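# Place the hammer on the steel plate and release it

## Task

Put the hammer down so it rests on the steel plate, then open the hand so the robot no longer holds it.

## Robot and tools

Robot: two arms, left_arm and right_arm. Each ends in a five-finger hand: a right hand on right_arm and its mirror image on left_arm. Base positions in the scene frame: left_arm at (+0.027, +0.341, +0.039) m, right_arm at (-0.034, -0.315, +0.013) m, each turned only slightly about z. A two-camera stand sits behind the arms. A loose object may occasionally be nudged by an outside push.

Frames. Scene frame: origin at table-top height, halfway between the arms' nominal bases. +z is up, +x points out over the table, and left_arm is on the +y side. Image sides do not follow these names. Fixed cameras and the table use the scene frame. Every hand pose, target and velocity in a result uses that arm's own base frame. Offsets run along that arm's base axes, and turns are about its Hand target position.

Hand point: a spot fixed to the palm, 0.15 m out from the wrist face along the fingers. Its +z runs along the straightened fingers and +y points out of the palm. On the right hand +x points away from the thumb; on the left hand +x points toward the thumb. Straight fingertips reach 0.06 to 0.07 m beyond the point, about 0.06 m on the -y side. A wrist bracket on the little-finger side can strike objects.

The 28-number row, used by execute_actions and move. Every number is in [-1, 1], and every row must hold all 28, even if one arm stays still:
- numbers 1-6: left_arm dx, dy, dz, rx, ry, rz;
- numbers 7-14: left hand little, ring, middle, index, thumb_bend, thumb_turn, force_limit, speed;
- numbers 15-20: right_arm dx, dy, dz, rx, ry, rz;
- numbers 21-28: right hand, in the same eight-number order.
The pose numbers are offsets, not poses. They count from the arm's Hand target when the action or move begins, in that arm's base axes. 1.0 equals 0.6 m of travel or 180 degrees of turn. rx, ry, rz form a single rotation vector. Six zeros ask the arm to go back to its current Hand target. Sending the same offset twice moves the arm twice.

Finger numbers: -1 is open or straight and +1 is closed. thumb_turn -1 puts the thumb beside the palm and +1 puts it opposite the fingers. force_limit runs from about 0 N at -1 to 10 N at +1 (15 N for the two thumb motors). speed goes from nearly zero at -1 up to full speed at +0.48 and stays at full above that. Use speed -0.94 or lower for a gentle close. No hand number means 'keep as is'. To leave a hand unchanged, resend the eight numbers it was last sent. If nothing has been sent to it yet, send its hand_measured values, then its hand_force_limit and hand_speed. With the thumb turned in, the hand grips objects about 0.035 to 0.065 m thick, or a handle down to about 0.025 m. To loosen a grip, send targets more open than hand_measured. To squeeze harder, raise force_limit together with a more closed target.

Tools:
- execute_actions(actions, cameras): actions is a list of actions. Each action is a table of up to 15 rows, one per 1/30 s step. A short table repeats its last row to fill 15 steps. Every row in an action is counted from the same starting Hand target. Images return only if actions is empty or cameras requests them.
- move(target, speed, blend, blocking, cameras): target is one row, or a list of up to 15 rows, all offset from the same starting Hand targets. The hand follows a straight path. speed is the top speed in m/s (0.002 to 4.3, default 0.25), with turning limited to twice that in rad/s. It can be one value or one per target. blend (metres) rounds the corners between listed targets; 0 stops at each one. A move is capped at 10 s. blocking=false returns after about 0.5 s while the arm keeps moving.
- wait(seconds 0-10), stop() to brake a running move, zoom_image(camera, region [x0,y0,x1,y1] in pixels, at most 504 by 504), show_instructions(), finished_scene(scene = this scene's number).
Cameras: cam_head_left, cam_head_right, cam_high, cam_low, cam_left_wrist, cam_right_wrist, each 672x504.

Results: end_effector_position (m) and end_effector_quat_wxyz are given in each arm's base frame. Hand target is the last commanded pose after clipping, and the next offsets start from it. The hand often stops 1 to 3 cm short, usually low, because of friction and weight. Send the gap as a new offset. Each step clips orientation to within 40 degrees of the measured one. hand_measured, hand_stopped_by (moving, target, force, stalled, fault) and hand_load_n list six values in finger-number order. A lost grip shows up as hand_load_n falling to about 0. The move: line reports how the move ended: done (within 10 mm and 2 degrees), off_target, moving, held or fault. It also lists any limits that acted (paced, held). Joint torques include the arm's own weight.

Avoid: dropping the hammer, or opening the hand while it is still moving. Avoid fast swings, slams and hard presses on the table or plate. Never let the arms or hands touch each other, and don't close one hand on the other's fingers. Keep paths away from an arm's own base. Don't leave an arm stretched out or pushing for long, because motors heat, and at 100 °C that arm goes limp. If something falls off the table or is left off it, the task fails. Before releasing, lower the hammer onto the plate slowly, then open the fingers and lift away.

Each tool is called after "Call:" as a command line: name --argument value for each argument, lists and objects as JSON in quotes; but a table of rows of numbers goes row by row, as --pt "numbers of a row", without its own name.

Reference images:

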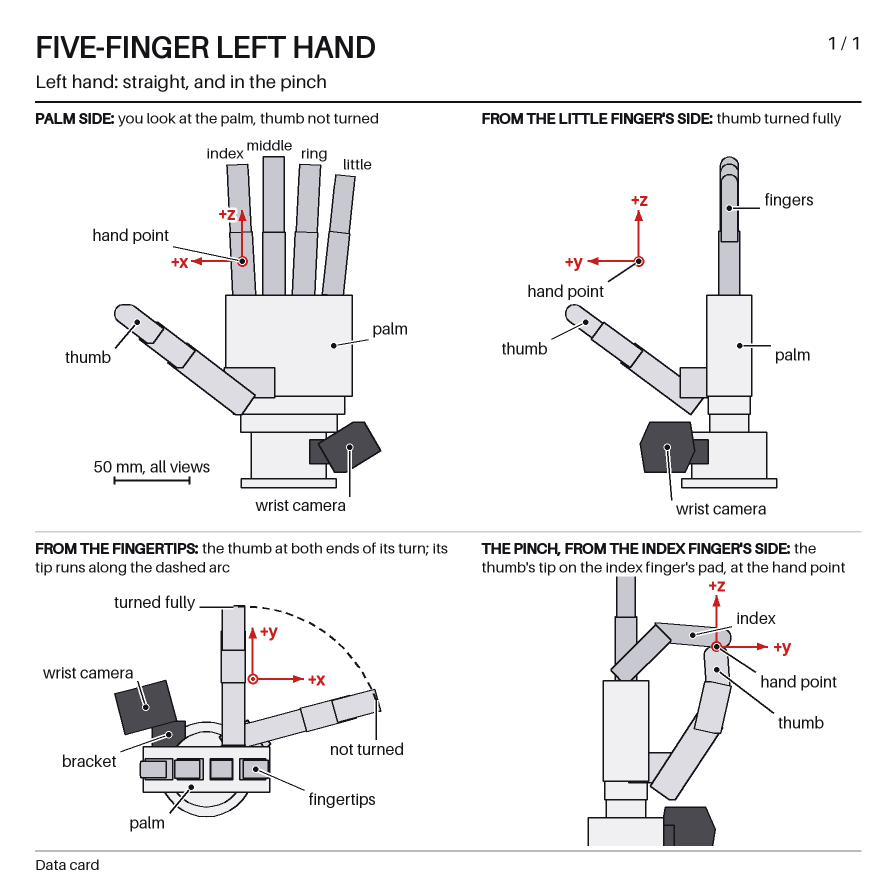

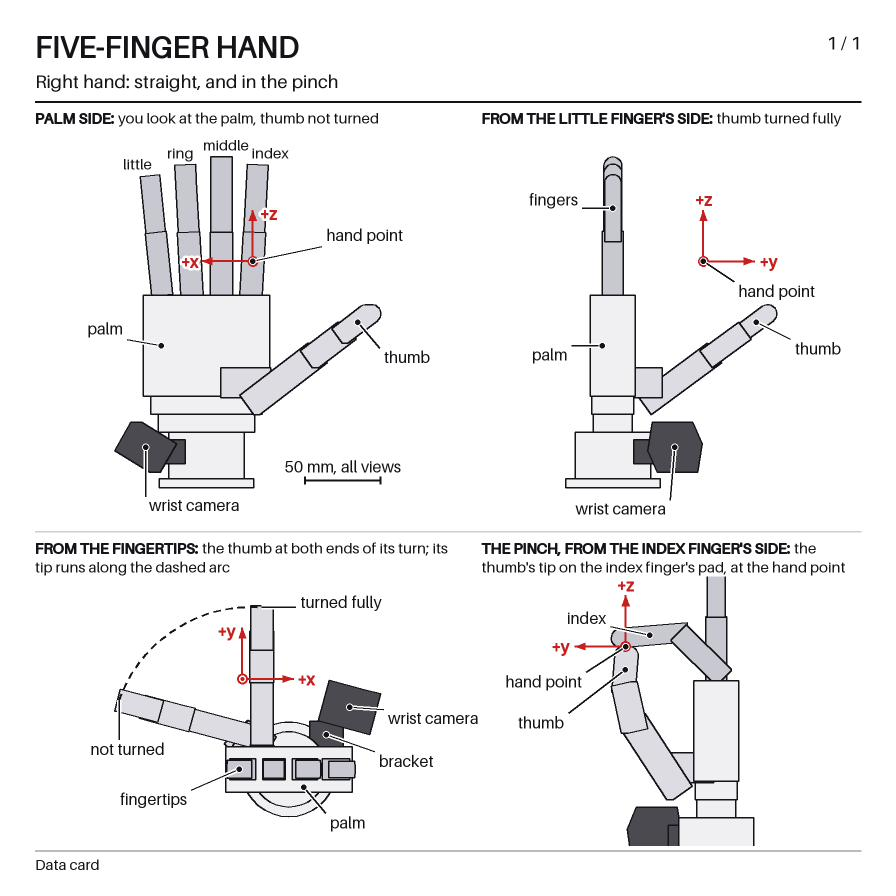

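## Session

Call:
execute_actions --actions '[]'

Call:
zoom_image --camera "cam_head_right" --region '[290, 300, 500, 450]'

Scene clock: 0.00 s.
left_arm: end_effector_position=(+0.4222, +0.1012, +0.0999) hand_measured=(-1.000, -1.000, -1.000, -1.000, -1.000, -1.000) hand_load_n=(+0.0, +0.0, +0.0, +0.0, +0.0, +0.0) hand_stopped_by=(target, target, target, target, target, target) hand_force_limit=0.00 hand_speed=-0.80 end_effector_quat_wxyz=(+0.004, +0.940, -0.082, +0.331) | right_arm: end_effector_position=(+0.1154, +0.1103, +0.0979) hand_measured=(-1.000, -1.000, -1.000, -1.000, -1.000, -1.000) hand_load_n=(+0.0, +0.0, +0.0, +0.0, +0.0, +0.0) hand_stopped_by=(target, target, target, target, target, target) hand_force_limit=0.00 hand_speed=-0.80 end_effector_quat_wxyz=(-0.204, +0.968, -0.013, -0.145)
Joint positions: left_arm=[0.555 1.291 0.691 -0.405 0.39 -0.958] | right_arm=[0.415 0.989 0.646 -1.334 -0.496 -1.156]
Joint velocities: within noise
Joint torques (N m): no reading
Motor temperatures (°C): left_arm=[24 27 29 25 25 25] | right_arm=[27 26 26 24 23 24]
Heat: left arm: hottest elbow 29 °C; right arm: hottest waist 27 °C.
Hand target: left_arm +0.4350, +0.1105, +0.1199; -0.009, +0.932, -0.083, +0.352 | right_arm +0.1254, +0.1168, +0.1067; -0.213, +0.968, -0.007, -0.130

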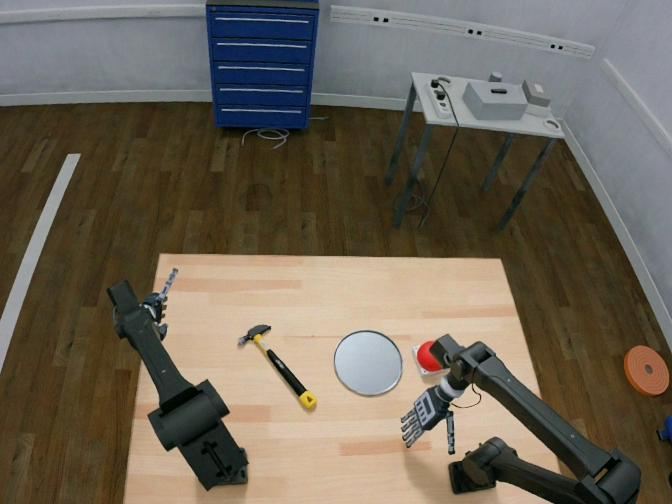

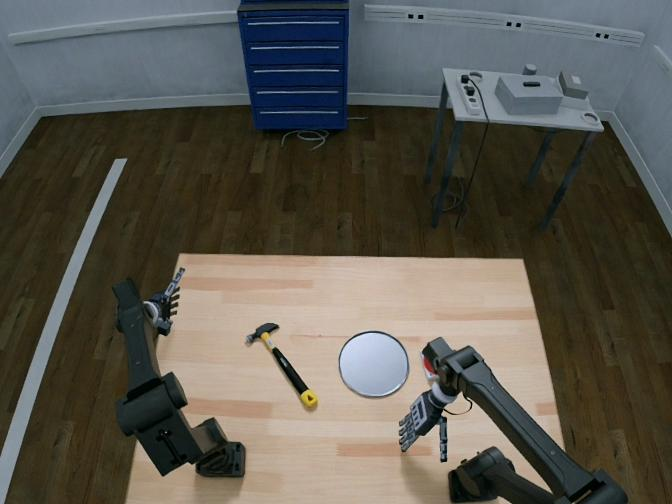

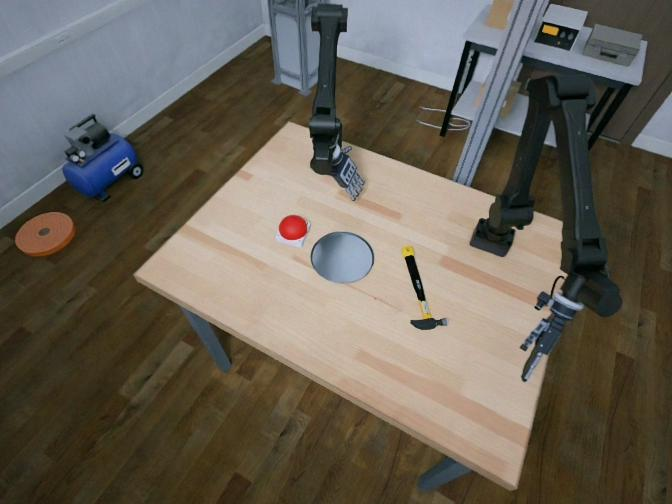

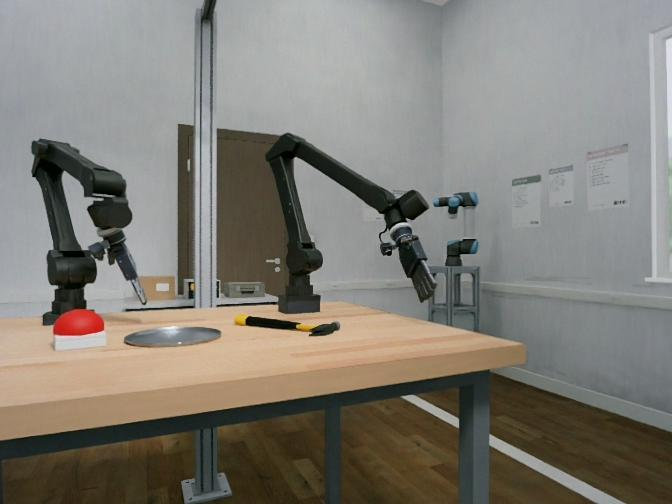

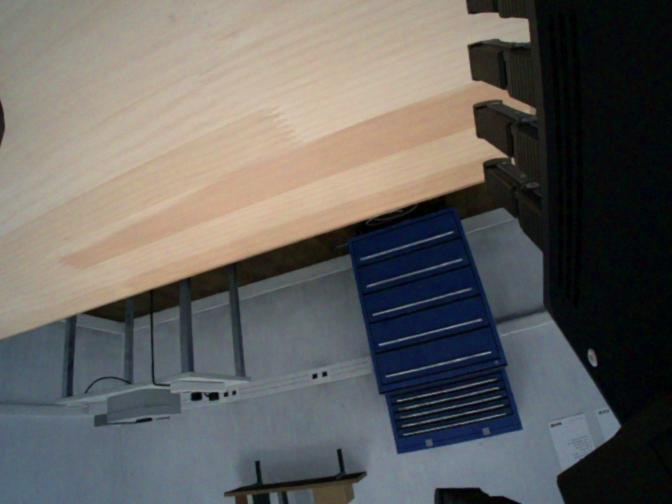

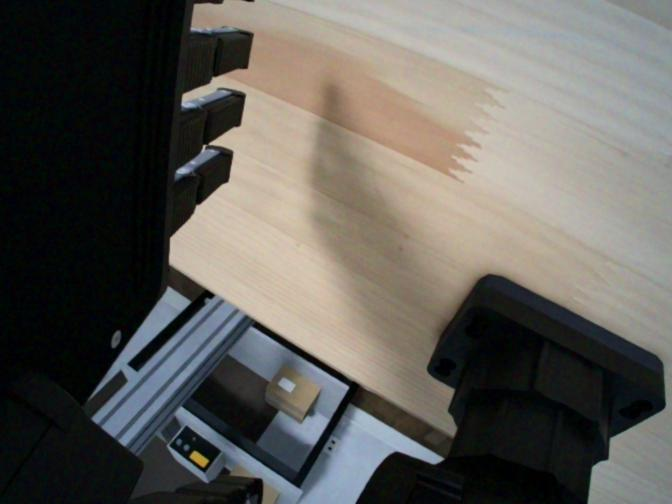

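Scaled by 2.400.

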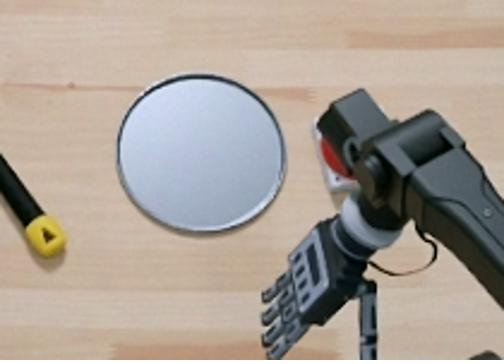

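Call:
move --pt "-0.025 -0.2175 0.134 0.15 -0.09 -0.29 -1 -1 0.2 0.2 -1 1 0 0 0.191 -0.145 0.156 0 0 -0.12 -1 -1 -1 -1 -1 -1 0 -0.8" --pt "-0.1667 -0.454 -0.08 0.3032 -0.183 -0.5838 -1 -1 0.2 0.2 -1 1 0 0 0.241 -0.528 0.222 0 0 -0.33 -1 -1 -1 -1 -1 -1 0 -0.8" --speed 0.35 --blend '[0.05,0]' --cameras '["cam_head_right","cam_low","cam_left_wrist","cam_high"]'

Call:
zoom_image --camera "cam_head_right" --region '[210, 300, 340, 420]'

Scene clock: 60.87 s.
left_arm: end_effector_position=(+0.3270, -0.1567, +0.0667) hand_measured=(-1.000, -1.000, +0.200, +0.200, -1.000, +1.000) hand_load_n=(+0.0, +0.0, +0.0, +0.0, +0.0, +0.0) hand_stopped_by=(target, target, target, target, target, target) hand_force_limit=0.00 hand_speed=0.00 end_effector_quat_wxyz=(+0.109, -0.314, +0.875, -0.353) | right_arm: end_effector_position=(+0.2613, -0.1875, +0.2217) hand_measured=(-1.000, -1.000, -1.000, -1.000, -1.000, -1.000) hand_load_n=(+0.0, +0.0, +0.0, +0.0, +0.0, +0.0) hand_stopped_by=(target, target, target, target, target, target) hand_force_limit=0.00 hand_speed=-0.80 end_effector_quat_wxyz=(-0.250, +0.843, -0.476, -0.025)
Joint positions: left_arm=[-0.209 1.168 0.627 -0.411 0.468 0.52] | right_arm=[-0.755 1.416 1.323 -1.661 -0.476 -1.341]
Joint torques (N m): left_arm=[-2.26 -5.95 8.43 1.78 0.07 0.3] | right_arm=[-0.38 -8.35 12.26 -0.47 -0.65 0.13]
Heat: left arm: hottest elbow 32 °C; right arm: hottest elbow 30 °C.
Hand target: left_arm +0.3350, -0.1619, +0.0719; +0.123, -0.297, +0.875, -0.362 | right_arm +0.2700, -0.2000, +0.2399; -0.249, +0.838, -0.486, -0.007
Off the commanded pose: left_arm 0.011 m, 3 deg | right_arm 0.024 m, 2 deg.
move: off_target (left_arm, right_arm)
Images, in order (width x height): cam_head_right 672x504, cam_high 672x504, cam_low 672x504, cam_left_wrist 672x504.

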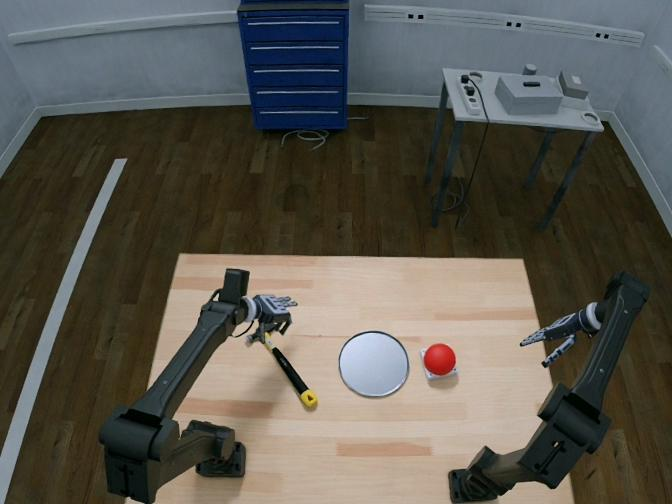

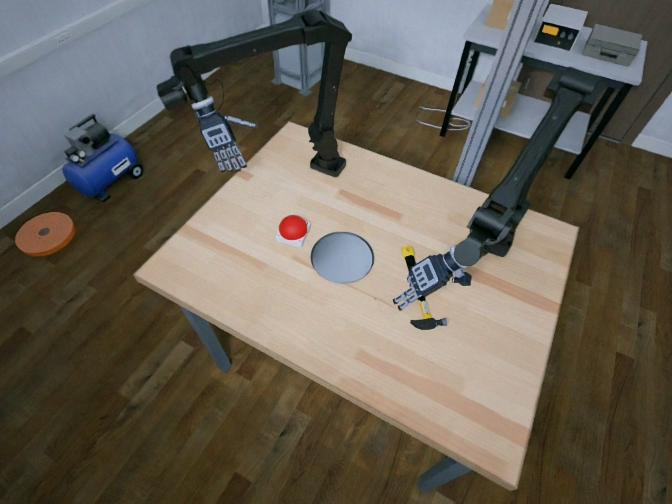

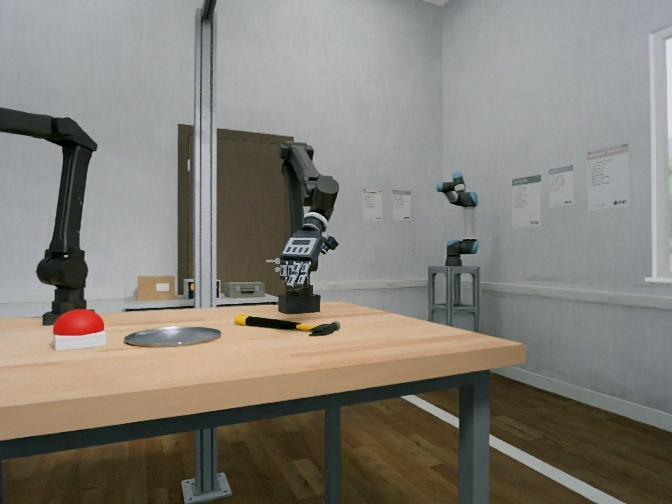

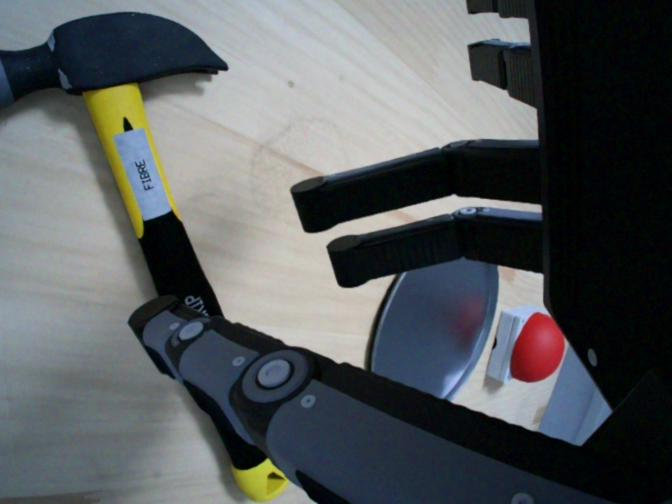

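Scaled by 3.877.

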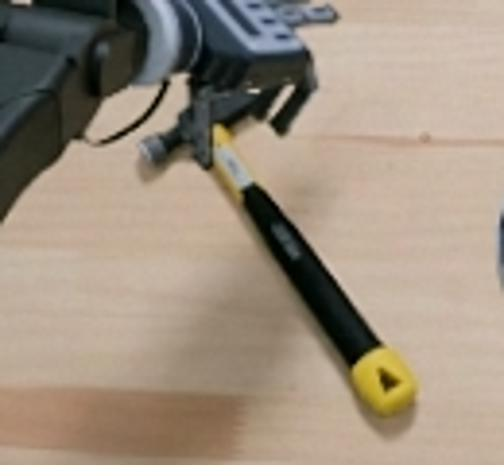

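Call:
move --target '[0.003,-0.002,-0.087,0,0,0,-1,-1,0.2,0.2,-1,1,0,0,0,0,0,0,0,0,-1,-1,-1,-1,-1,-1,0,-0.8]' --speed 0.2 --cameras '["cam_head_right","cam_low","cam_left_wrist","cam_high"]'

Call:
zoom_image --camera "cam_head_right" --region '[210, 300, 330, 420]'

Call:
zoom_image --camera "cam_low" --region '[230, 240, 360, 370]'

Scene clock: 78.50 s.
left_arm: end_effector_position=(+0.3282, -0.1566, +0.0145) hand_measured=(-1.000, -1.000, +0.200, +0.200, -1.000, +1.000) hand_load_n=(+0.0, +0.0, +0.0, +0.0, +0.0, +0.5) hand_stopped_by=(target, target, target, target, target, target) hand_force_limit=0.00 hand_speed=0.00 end_effector_quat_wxyz=(+0.110, -0.314, +0.875, -0.352) | right_arm: end_effector_position=(+0.2613, -0.1875, +0.2217) hand_measured=(-1.000, -1.000, -1.000, -1.000, -1.000, -1.000) hand_load_n=(-0.5, +0.0, +0.0, +0.0, +0.0, +0.0) hand_stopped_by=(target, target, target, target, target, target) hand_force_limit=0.00 hand_speed=-0.80 end_effector_quat_wxyz=(-0.250, +0.843, -0.476, -0.025)
Joint positions: left_arm=[-0.209 1.288 0.551 -0.216 0.467 0.521] | right_arm=[-0.755 1.416 1.323 -1.661 -0.476 -1.341]
Joint torques (N m): left_arm=[-2.2 -6.59 7.64 1.8 0.07 0.25] | right_arm=[-0.73 -8.76 12.29 -0.49 -0.64 0.13]
Motor temperatures (°C): left_arm=[24 27 34 25 25 25] | right_arm=[27 27 34 24 24 24]
Heat: left arm: hottest elbow 34 °C; right arm: hottest elbow 34 °C.
Hand target: left_arm +0.3368, -0.1631, +0.0197; +0.123, -0.297, +0.875, -0.362 | right_arm +0.2700, -0.2000, +0.2399; -0.249, +0.838, -0.486, -0.007
Off the commanded pose: left_arm 0.012 m, 3 deg | right_arm 0.024 m, 2 deg.
move: off_target (left_arm, right_arm)
Images, in order (width x height): cam_head_right 672x504, cam_high 672x504, cam_low 672x504, cam_left_wrist 672x504.

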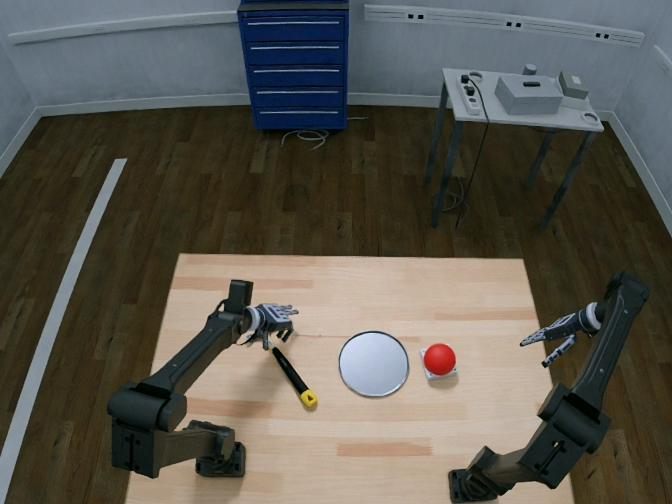

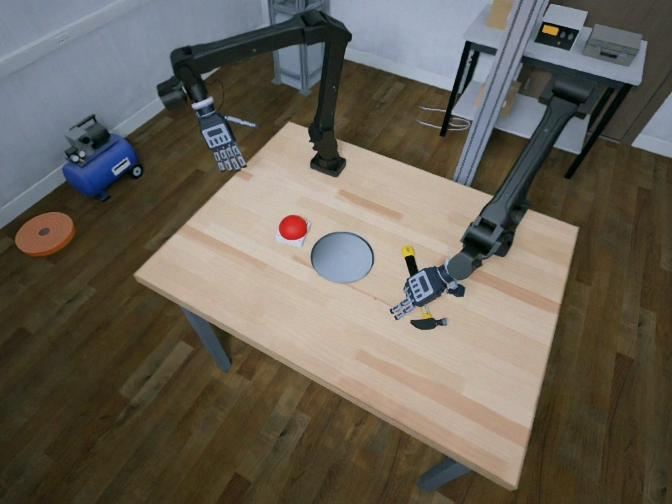

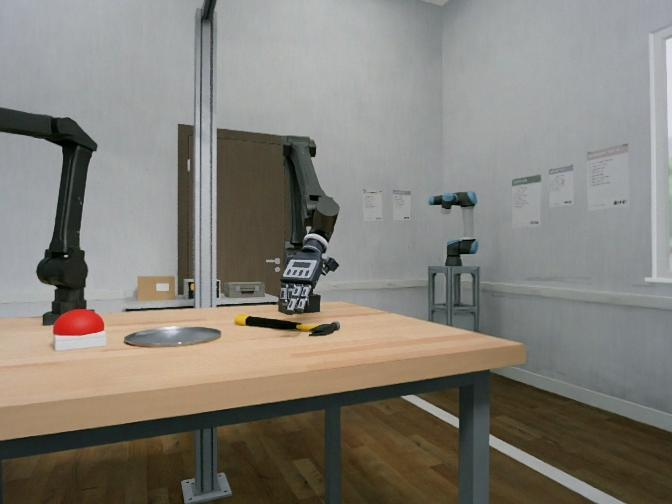

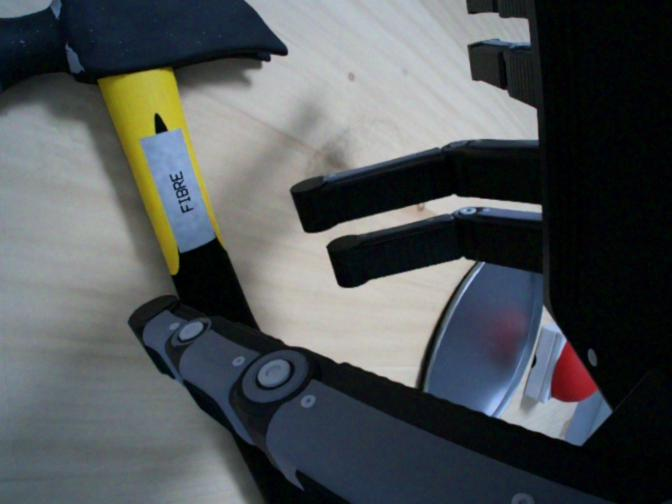

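Scaled by 4.200.

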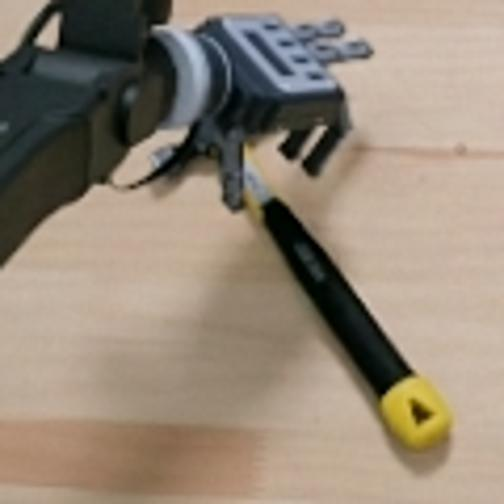

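Scaled by 3.877.

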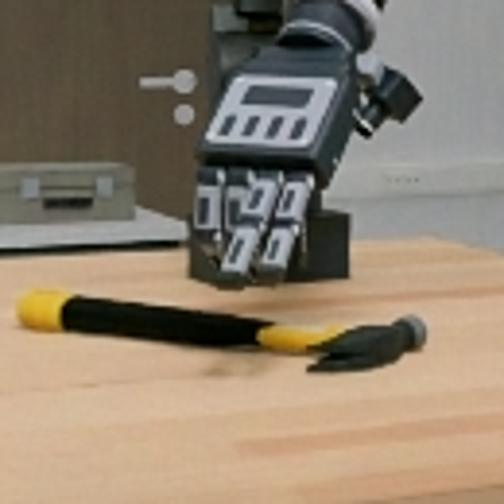

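Call:
move --pt "0.016 0.007 -0.01 0 0 0.0167 -1 -1 0.2 0.2 -1 1 0 0 0 0 0 0 0 0 -1 -1 -1 -1 -1 -1 0 -0.8" --pt "0.016 0.007 -0.042 0 0 0.0167 -1 -1 0.2 0.2 -1 1 0 0 0 0 0 0 0 0 -1 -1 -1 -1 -1 -1 0 -0.8" --speed 0.12 --blend '[0.005,0]' --cameras '["cam_head_right","cam_low","cam_left_wrist"]'

Call:
zoom_image --camera "cam_head_right" --region '[210, 300, 330, 420]'

Call:
zoom_image --camera "cam_low" --region '[230, 240, 360, 370]'

Scene clock: 97.83 s.
left_arm: end_effector_position=(+0.3365, -0.1549, -0.0116) hand_measured=(-1.000, -1.000, +0.200, +0.200, -1.000, +1.000) hand_load_n=(+0.0, +0.0, +0.0, +0.0, +0.0, +0.0) hand_stopped_by=(target, target, target, target, target, target) hand_force_limit=0.00 hand_speed=0.00 end_effector_quat_wxyz=(+0.120, -0.323, +0.872, -0.348) | right_arm: end_effector_position=(+0.2613, -0.1875, +0.2217) hand_measured=(-1.000, -1.000, -1.000, -1.000, -1.000, -1.000) hand_load_n=(+0.0, +0.0, +0.0, -0.5, +0.0, +0.0) hand_stopped_by=(target, target, target, target, target, target) hand_force_limit=0.00 hand_speed=-0.80 end_effector_quat_wxyz=(-0.250, +0.843, -0.476, -0.025)
Joint positions: left_arm=[-0.209 1.371 0.53 -0.098 0.442 0.506] | right_arm=[-0.755 1.416 1.323 -1.661 -0.476 -1.341]
Joint torques (N m): left_arm=[-1.38 -7.18 7.02 1.84 0.05 0.02] | right_arm=[-0.26 -8.29 12.37 -0.36 -0.64 0.13]
Heat: left arm: hottest elbow 33 °C; right arm: hottest elbow 35 °C.
Hand target: left_arm +0.3464, -0.1589, -0.0055; +0.132, -0.320, +0.867, -0.358 | right_arm +0.2700, -0.2000, +0.2399; -0.249, +0.838, -0.486, -0.007
Off the commanded pose: left_arm 0.012 m, 2 deg | right_arm 0.024 m, 2 deg.
move: off_target (left_arm, right_arm)
Images, in order (width x height): cam_head_right 672x504, cam_low 672x504, cam_left_wrist 672x504.

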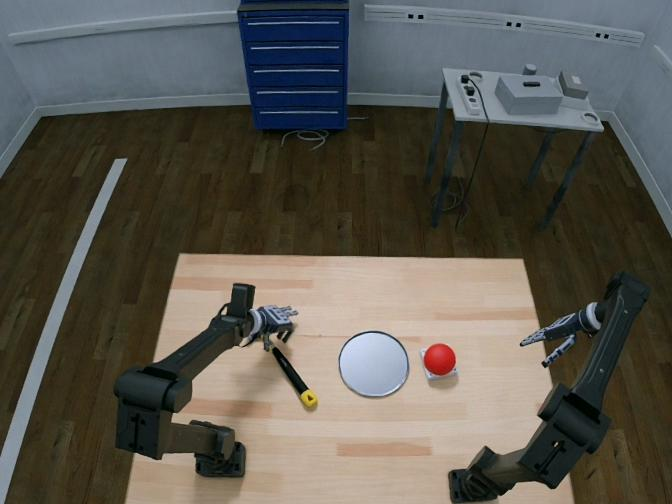

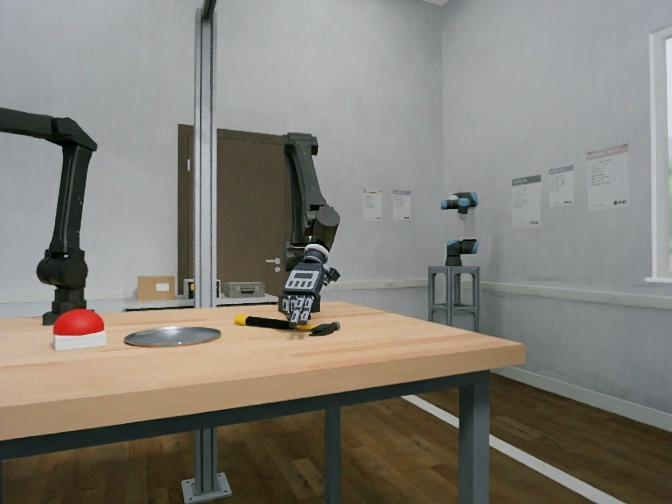

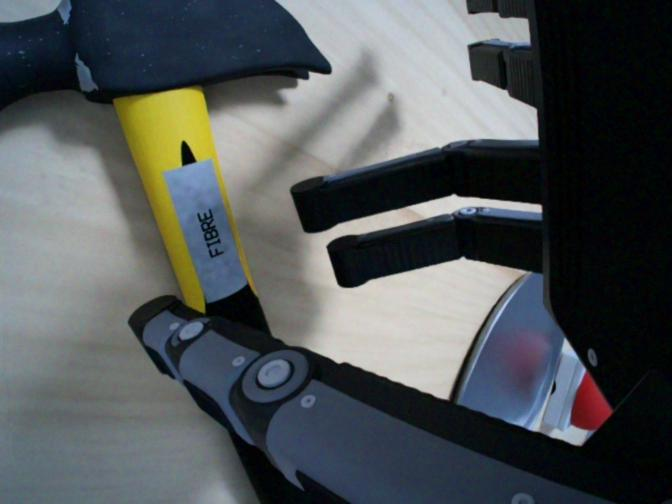

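Scaled by 4.200.

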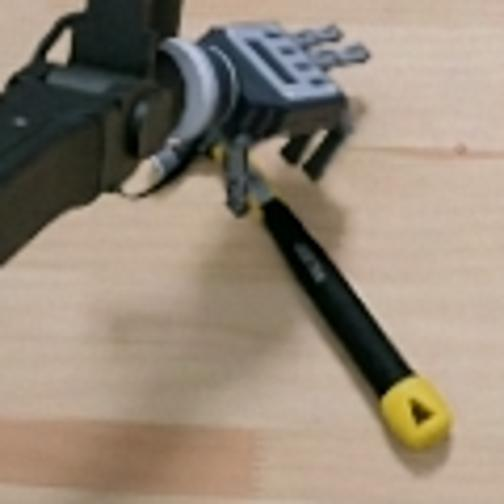

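Scaled by 3.877.

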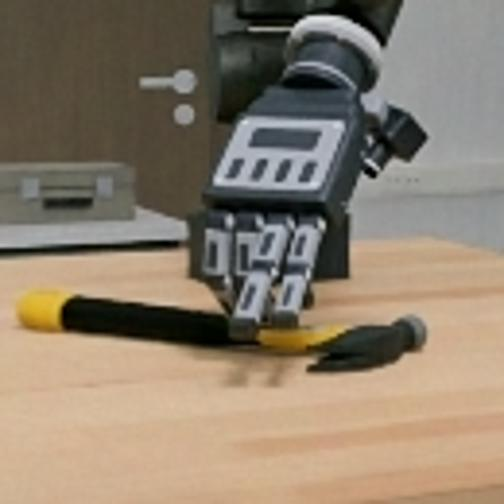

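Call:
move --target '[-0.006,0.009,-0.021,0,0,0,-1,-1,0.2,0.2,-1,1,0,0,0,0,0,0,0,0,-1,-1,-1,-1,-1,-1,0,-0.8]' --speed 0.08 --cameras '["cam_head_right","cam_low","cam_left_wrist"]'

Call:
zoom_image --camera "cam_head_right" --region '[210, 300, 330, 420]'

Call:
zoom_image --camera "cam_low" --region '[230, 240, 360, 370]'

Scene clock: 113.83 s.
left_arm: end_effector_position=(+0.3335, -0.1515, -0.0230) hand_measured=(-1.000, -1.000, +0.200, +0.200, -1.000, +1.000) hand_load_n=(+0.0, +0.0, +0.0, +0.0, +0.0, +0.0) hand_stopped_by=(target, target, target, target, target, target) hand_force_limit=0.00 hand_speed=0.00 end_effector_quat_wxyz=(+0.120, -0.326, +0.871, -0.347) | right_arm: end_effector_position=(+0.2613, -0.1875, +0.2217) hand_measured=(-1.000, -1.000, -1.000, -1.000, -1.000, -1.000) hand_load_n=(+0.0, -0.5, +0.0, +0.0, +0.0, -0.5) hand_stopped_by=(target, target, target, target, target, target) hand_force_limit=0.00 hand_speed=-0.80 end_effector_quat_wxyz=(-0.250, +0.843, -0.476, -0.025)
Joint positions: left_arm=[-0.202 1.395 0.508 -0.053 0.442 0.506] | right_arm=[-0.755 1.416 1.323 -1.661 -0.476 -1.341]
Joint torques (N m): left_arm=[-0.67 -7.24 6.57 1.8 0.33 0.15] | right_arm=[-0.44 -8.7 12.3 -0.46 -0.65 0.13]
Heat: left arm: hottest elbow 33 °C; right arm: hottest elbow 37 °C.
Hand target: left_arm +0.3428, -0.1535, -0.0181; +0.132, -0.320, +0.867, -0.358 | right_arm +0.2700, -0.2000, +0.2399; -0.249, +0.838, -0.486, -0.007
Off the commanded pose: left_arm 0.011 m, 2 deg | right_arm 0.024 m, 2 deg.
move: off_target (left_arm, right_arm)
Images, in order (width x height): cam_head_right 672x504, cam_low 672x504, cam_left_wrist 672x504.

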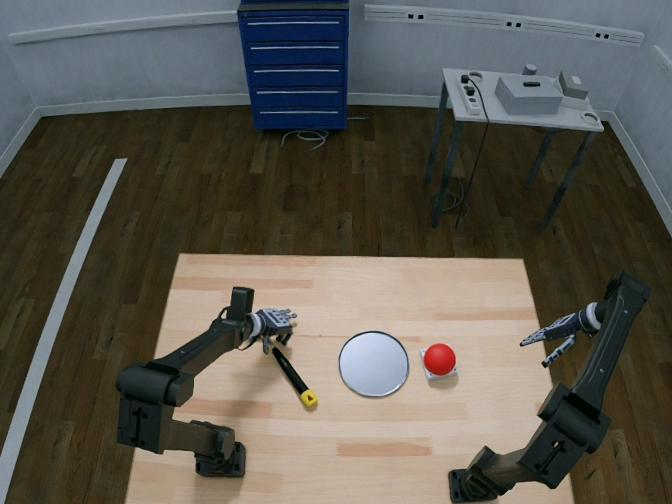

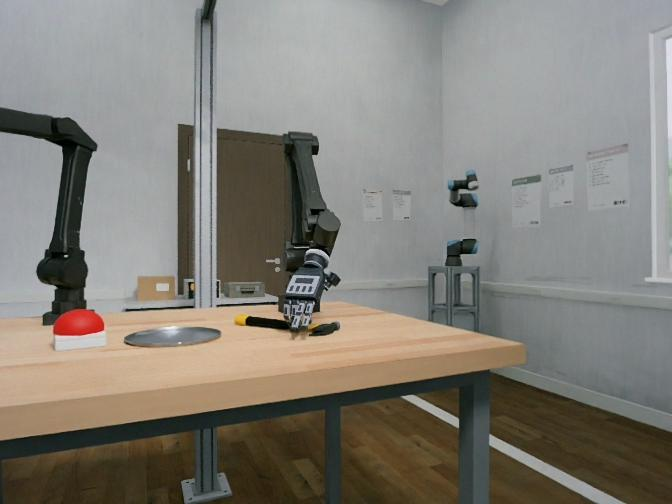

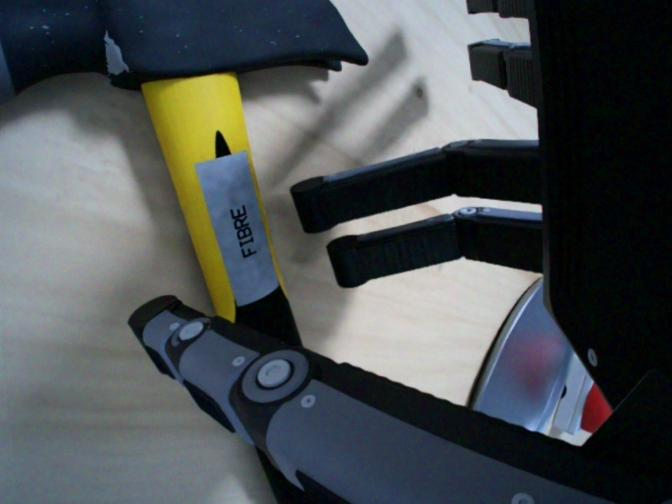

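Scaled by 4.200.

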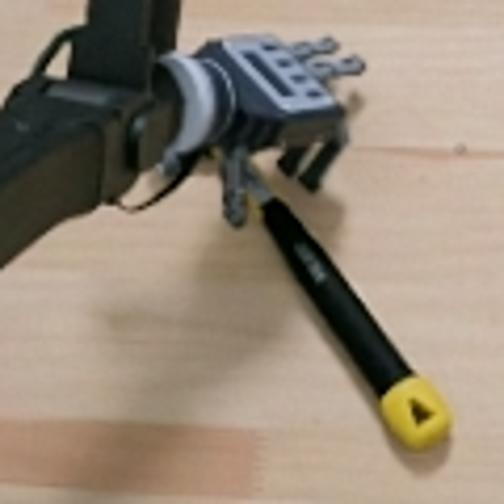

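Scaled by 3.877.

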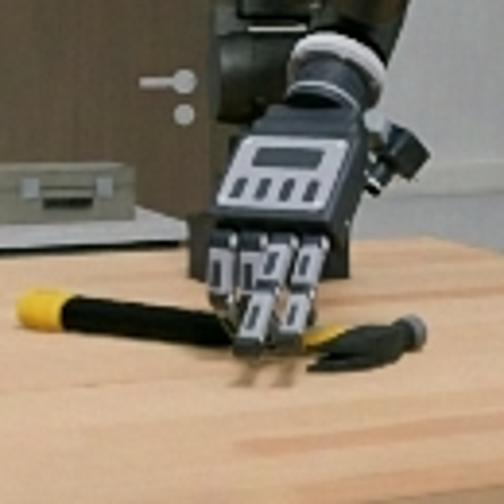

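Call:
move --pt "0 0 -0.009 0 0 0 -1 -1 0.2 0.2 -1 1 0 0 0 0 0 0 0 0 -1 -1 -1 -1 -1 -1 0 -0.8" --pt "0 0 -0.009 0 0 0 -1 -1 0.2 0.2 -0.3 1 0 -0.6 0 0 0 0 0 0 -1 -1 -1 -1 -1 -1 0 -0.8" --speed 0.08 --cameras '["cam_low","cam_left_wrist"]'

Call:
zoom_image --camera "cam_low" --region '[230, 240, 360, 370]'

Scene clock: 125.40 s.
left_arm: end_effector_position=(+0.3323, -0.1506, -0.0296) hand_measured=(-1.000, -1.000, +0.200, +0.200, -0.590, +1.000) hand_load_n=(+0.0, +0.0, +5.5, +0.0, +7.5, +0.0) hand_stopped_by=(target, target, target, target, force, target) hand_force_limit=0.00 hand_speed=-0.60 end_effector_quat_wxyz=(+0.120, -0.324, +0.872, -0.346) | right_arm: end_effector_position=(+0.2613, -0.1875, +0.2217) hand_measured=(-1.000, -1.000, -1.000, -1.000, -1.000, -1.000) hand_load_n=(+0.0, +0.0, +0.0, +0.0, +0.0, +0.0) hand_stopped_by=(target, target, target, target, target, target) hand_force_limit=0.00 hand_speed=-0.80 end_effector_quat_wxyz=(-0.250, +0.843, -0.476, -0.025)
Joint positions: left_arm=[-0.2 1.414 0.501 -0.03 0.444 0.512] | right_arm=[-0.755 1.416 1.323 -1.661 -0.476 -1.341]
Joint torques (N m): left_arm=[-0.97 -7.24 6.6 1.8 0.28 0.15] | right_arm=[-0.32 -8.59 12.27 -0.44 -0.65 0.15]
Heat: left arm: hottest elbow 33 °C; right arm: hottest elbow 37 °C.
Hand target: left_arm +0.3428, -0.1535, -0.0235; +0.132, -0.320, +0.867, -0.358 | right_arm +0.2700, -0.2000, +0.2399; -0.249, +0.838, -0.486, -0.007
Off the commanded pose: left_arm 0.012 m, 2 deg | right_arm 0.024 m, 2 deg.
move: off_target (left_arm, right_arm)
Images, in order (width x height): cam_low 672x504, cam_left_wrist 672x504.

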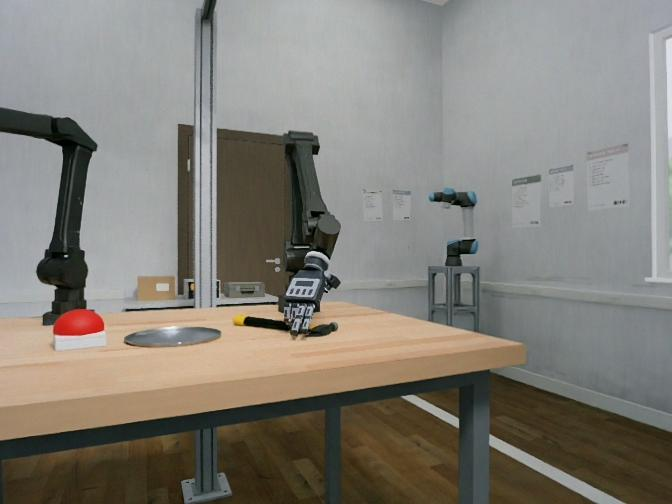

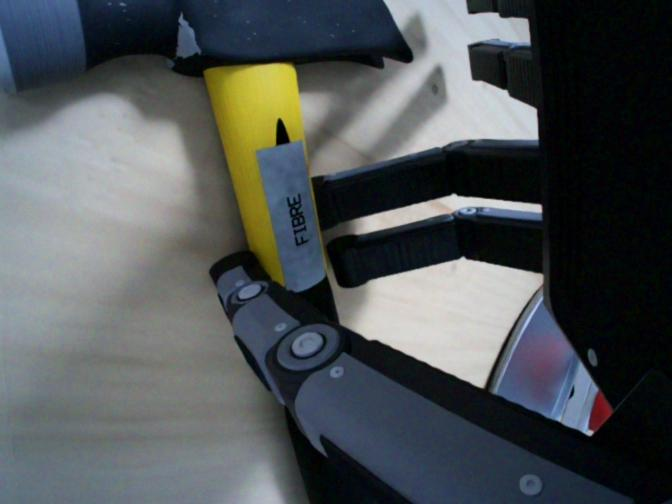

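Scaled by 3.877.

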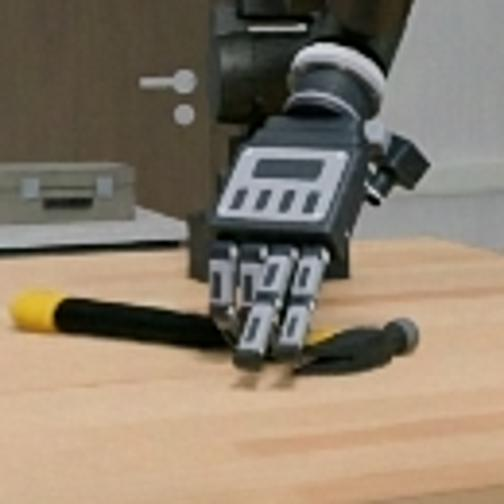

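Call:
move --target '[0,0,0,0,0,0,-1,-1,0.5,0.5,-0.3,1,0.3,-0.85,0,0,0,0,0,0,-1,-1,-1,-1,-1,-1,0,-0.8]' --speed 0.08 --cameras '["cam_left_wrist"]'

Scene clock: 135.43 s.
left_arm: end_effector_position=(+0.3321, -0.1511, -0.0296) hand_measured=(-1.000, -1.000, +0.210, +0.348, -0.592, +1.000) hand_load_n=(+0.0, +0.0, +4.5, +7.0, +12.0, +0.0) hand_stopped_by=(target, target, force, force, force, target) hand_force_limit=0.30 hand_speed=-0.85 end_effector_quat_wxyz=(+0.120, -0.324, +0.872, -0.347) | right_arm: end_effector_position=(+0.2613, -0.1875, +0.2217) hand_measured=(-1.000, -1.000, -1.000, -1.000, -1.000, -1.000) hand_load_n=(+0.0, +0.0, +0.0, +0.0, +0.0, -0.5) hand_stopped_by=(target, target, target, target, target, target) hand_force_limit=0.00 hand_speed=-0.80 end_effector_quat_wxyz=(-0.250, +0.843, -0.476, -0.025)
Joint positions: left_arm=[-0.202 1.414 0.501 -0.03 0.444 0.512] | right_arm=[-0.755 1.416 1.323 -1.661 -0.476 -1.341]
Joint torques (N m): left_arm=[-0.79 -7.36 6.6 1.78 0.27 0.16] | right_arm=[-0.26 -8.35 12.25 -0.44 -0.62 0.14]
Heat: left arm: hottest elbow 32 °C; right arm: hottest elbow 37 °C.
Hand target: left_arm +0.3428, -0.1535, -0.0235; +0.132, -0.320, +0.867, -0.358 | right_arm +0.2700, -0.2000, +0.2399; -0.249, +0.838, -0.486, -0.007
Off the commanded pose: left_arm 0.013 m, 2 deg | right_arm 0.024 m, 2 deg.
move: off_target (left_arm, right_arm)
Images, in order (width x height): cam_left_wrist 672x504.

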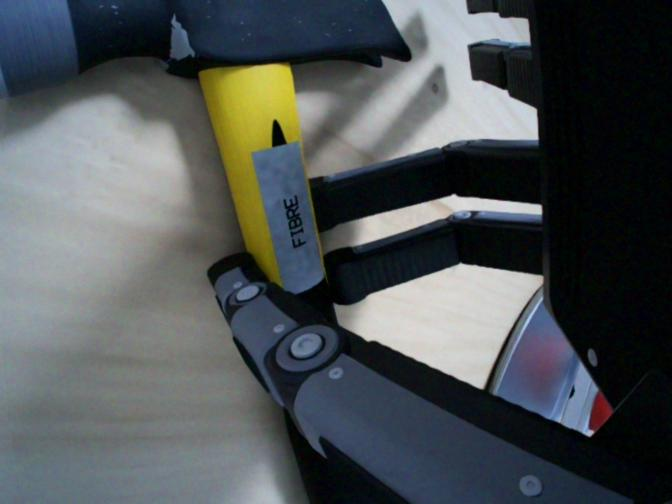

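Call:
move --pt "0 0 0 0 0 0 -1 -1 0.55 0.5 -0.3 1 0.3 -0.9 0 0 0 0 0 0 -1 -1 -1 -1 -1 -1 0 -0.8" --pt "0.018 -0.008 0.1 0 0 0 -1 -1 0.55 0.5 -0.3 1 0.3 -0.9 0 0 0 0 0 0 -1 -1 -1 -1 -1 -1 0 -0.8" --speed 0.07 --cameras '["cam_low","cam_left_wrist"]'

Call:
zoom_image --camera "cam_low" --region '[230, 240, 360, 370]'

Scene clock: 145.00 s.
left_arm: end_effector_position=(+0.3133, -0.1465, -0.0025) hand_measured=(-1.000, -1.000, +0.216, +0.348, -0.592, +1.000) hand_load_n=(+0.0, +0.0, +5.5, +5.0, +13.5, +1.5) hand_stopped_by=(target, target, force, force, force, target) hand_force_limit=0.30 hand_speed=-0.90 end_effector_quat_wxyz=(+0.094, -0.335, +0.878, -0.330) | right_arm: end_effector_position=(+0.2613, -0.1875, +0.2217) hand_measured=(-1.000, -1.000, -1.000, -1.000, -1.000, -1.000) hand_load_n=(+0.0, +0.0, +0.0, +0.0, +0.0, +0.0) hand_stopped_by=(target, target, target, target, target, target) hand_force_limit=0.00 hand_speed=-0.80 end_effector_quat_wxyz=(-0.250, +0.843, -0.476, -0.025)
Joint positions: left_arm=[-0.2 1.305 0.527 -0.231 0.442 0.512] | right_arm=[-0.755 1.416 1.323 -1.661 -0.476 -1.341]
Joint torques (N m): left_arm=[-1.61 -9.29 12.57 0.73 0.22 0.07] | right_arm=[-0.21 -8.64 12.21 -0.5 -0.65 0.15]
Heat: left arm: hottest elbow 32 °C; right arm: hottest elbow 38 °C.
Hand target: left_arm +0.3536, -0.1583, +0.0365; +0.132, -0.320, +0.867, -0.358 | right_arm +0.2700, -0.2000, +0.2399; -0.249, +0.838, -0.486, -0.007
Off the commanded pose: left_arm 0.057 m, 6 deg | right_arm 0.024 m, 2 deg.
move: off_target (left_arm, right_arm)
Images, in order (width x height): cam_low 672x504, cam_left_wrist 672x504.

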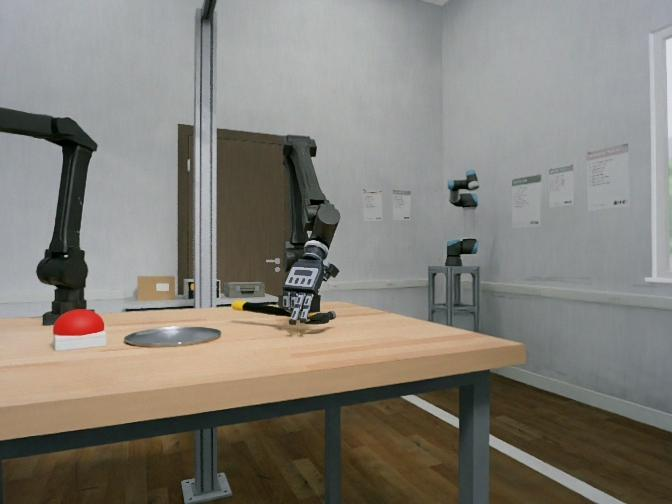

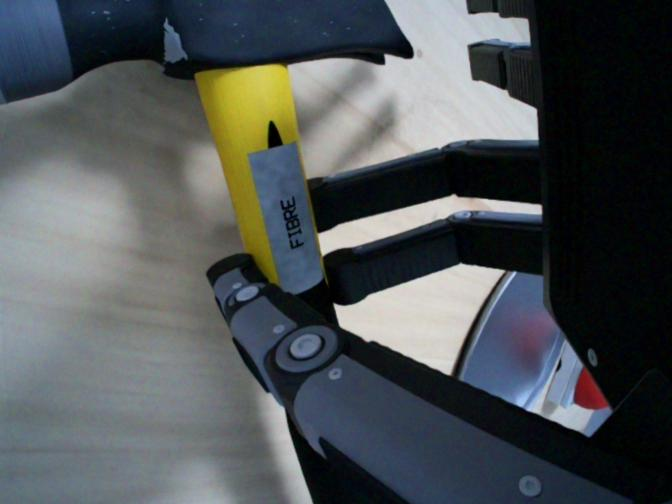

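Scaled by 3.877.

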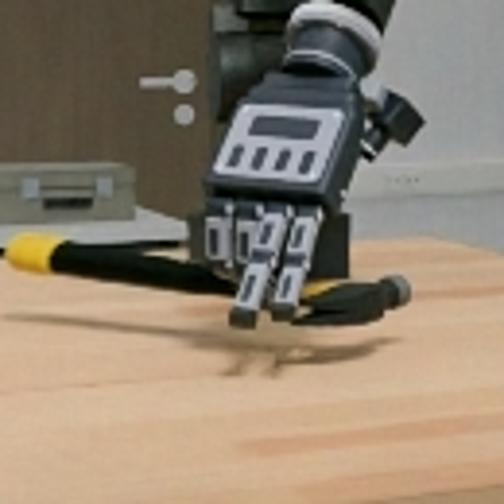

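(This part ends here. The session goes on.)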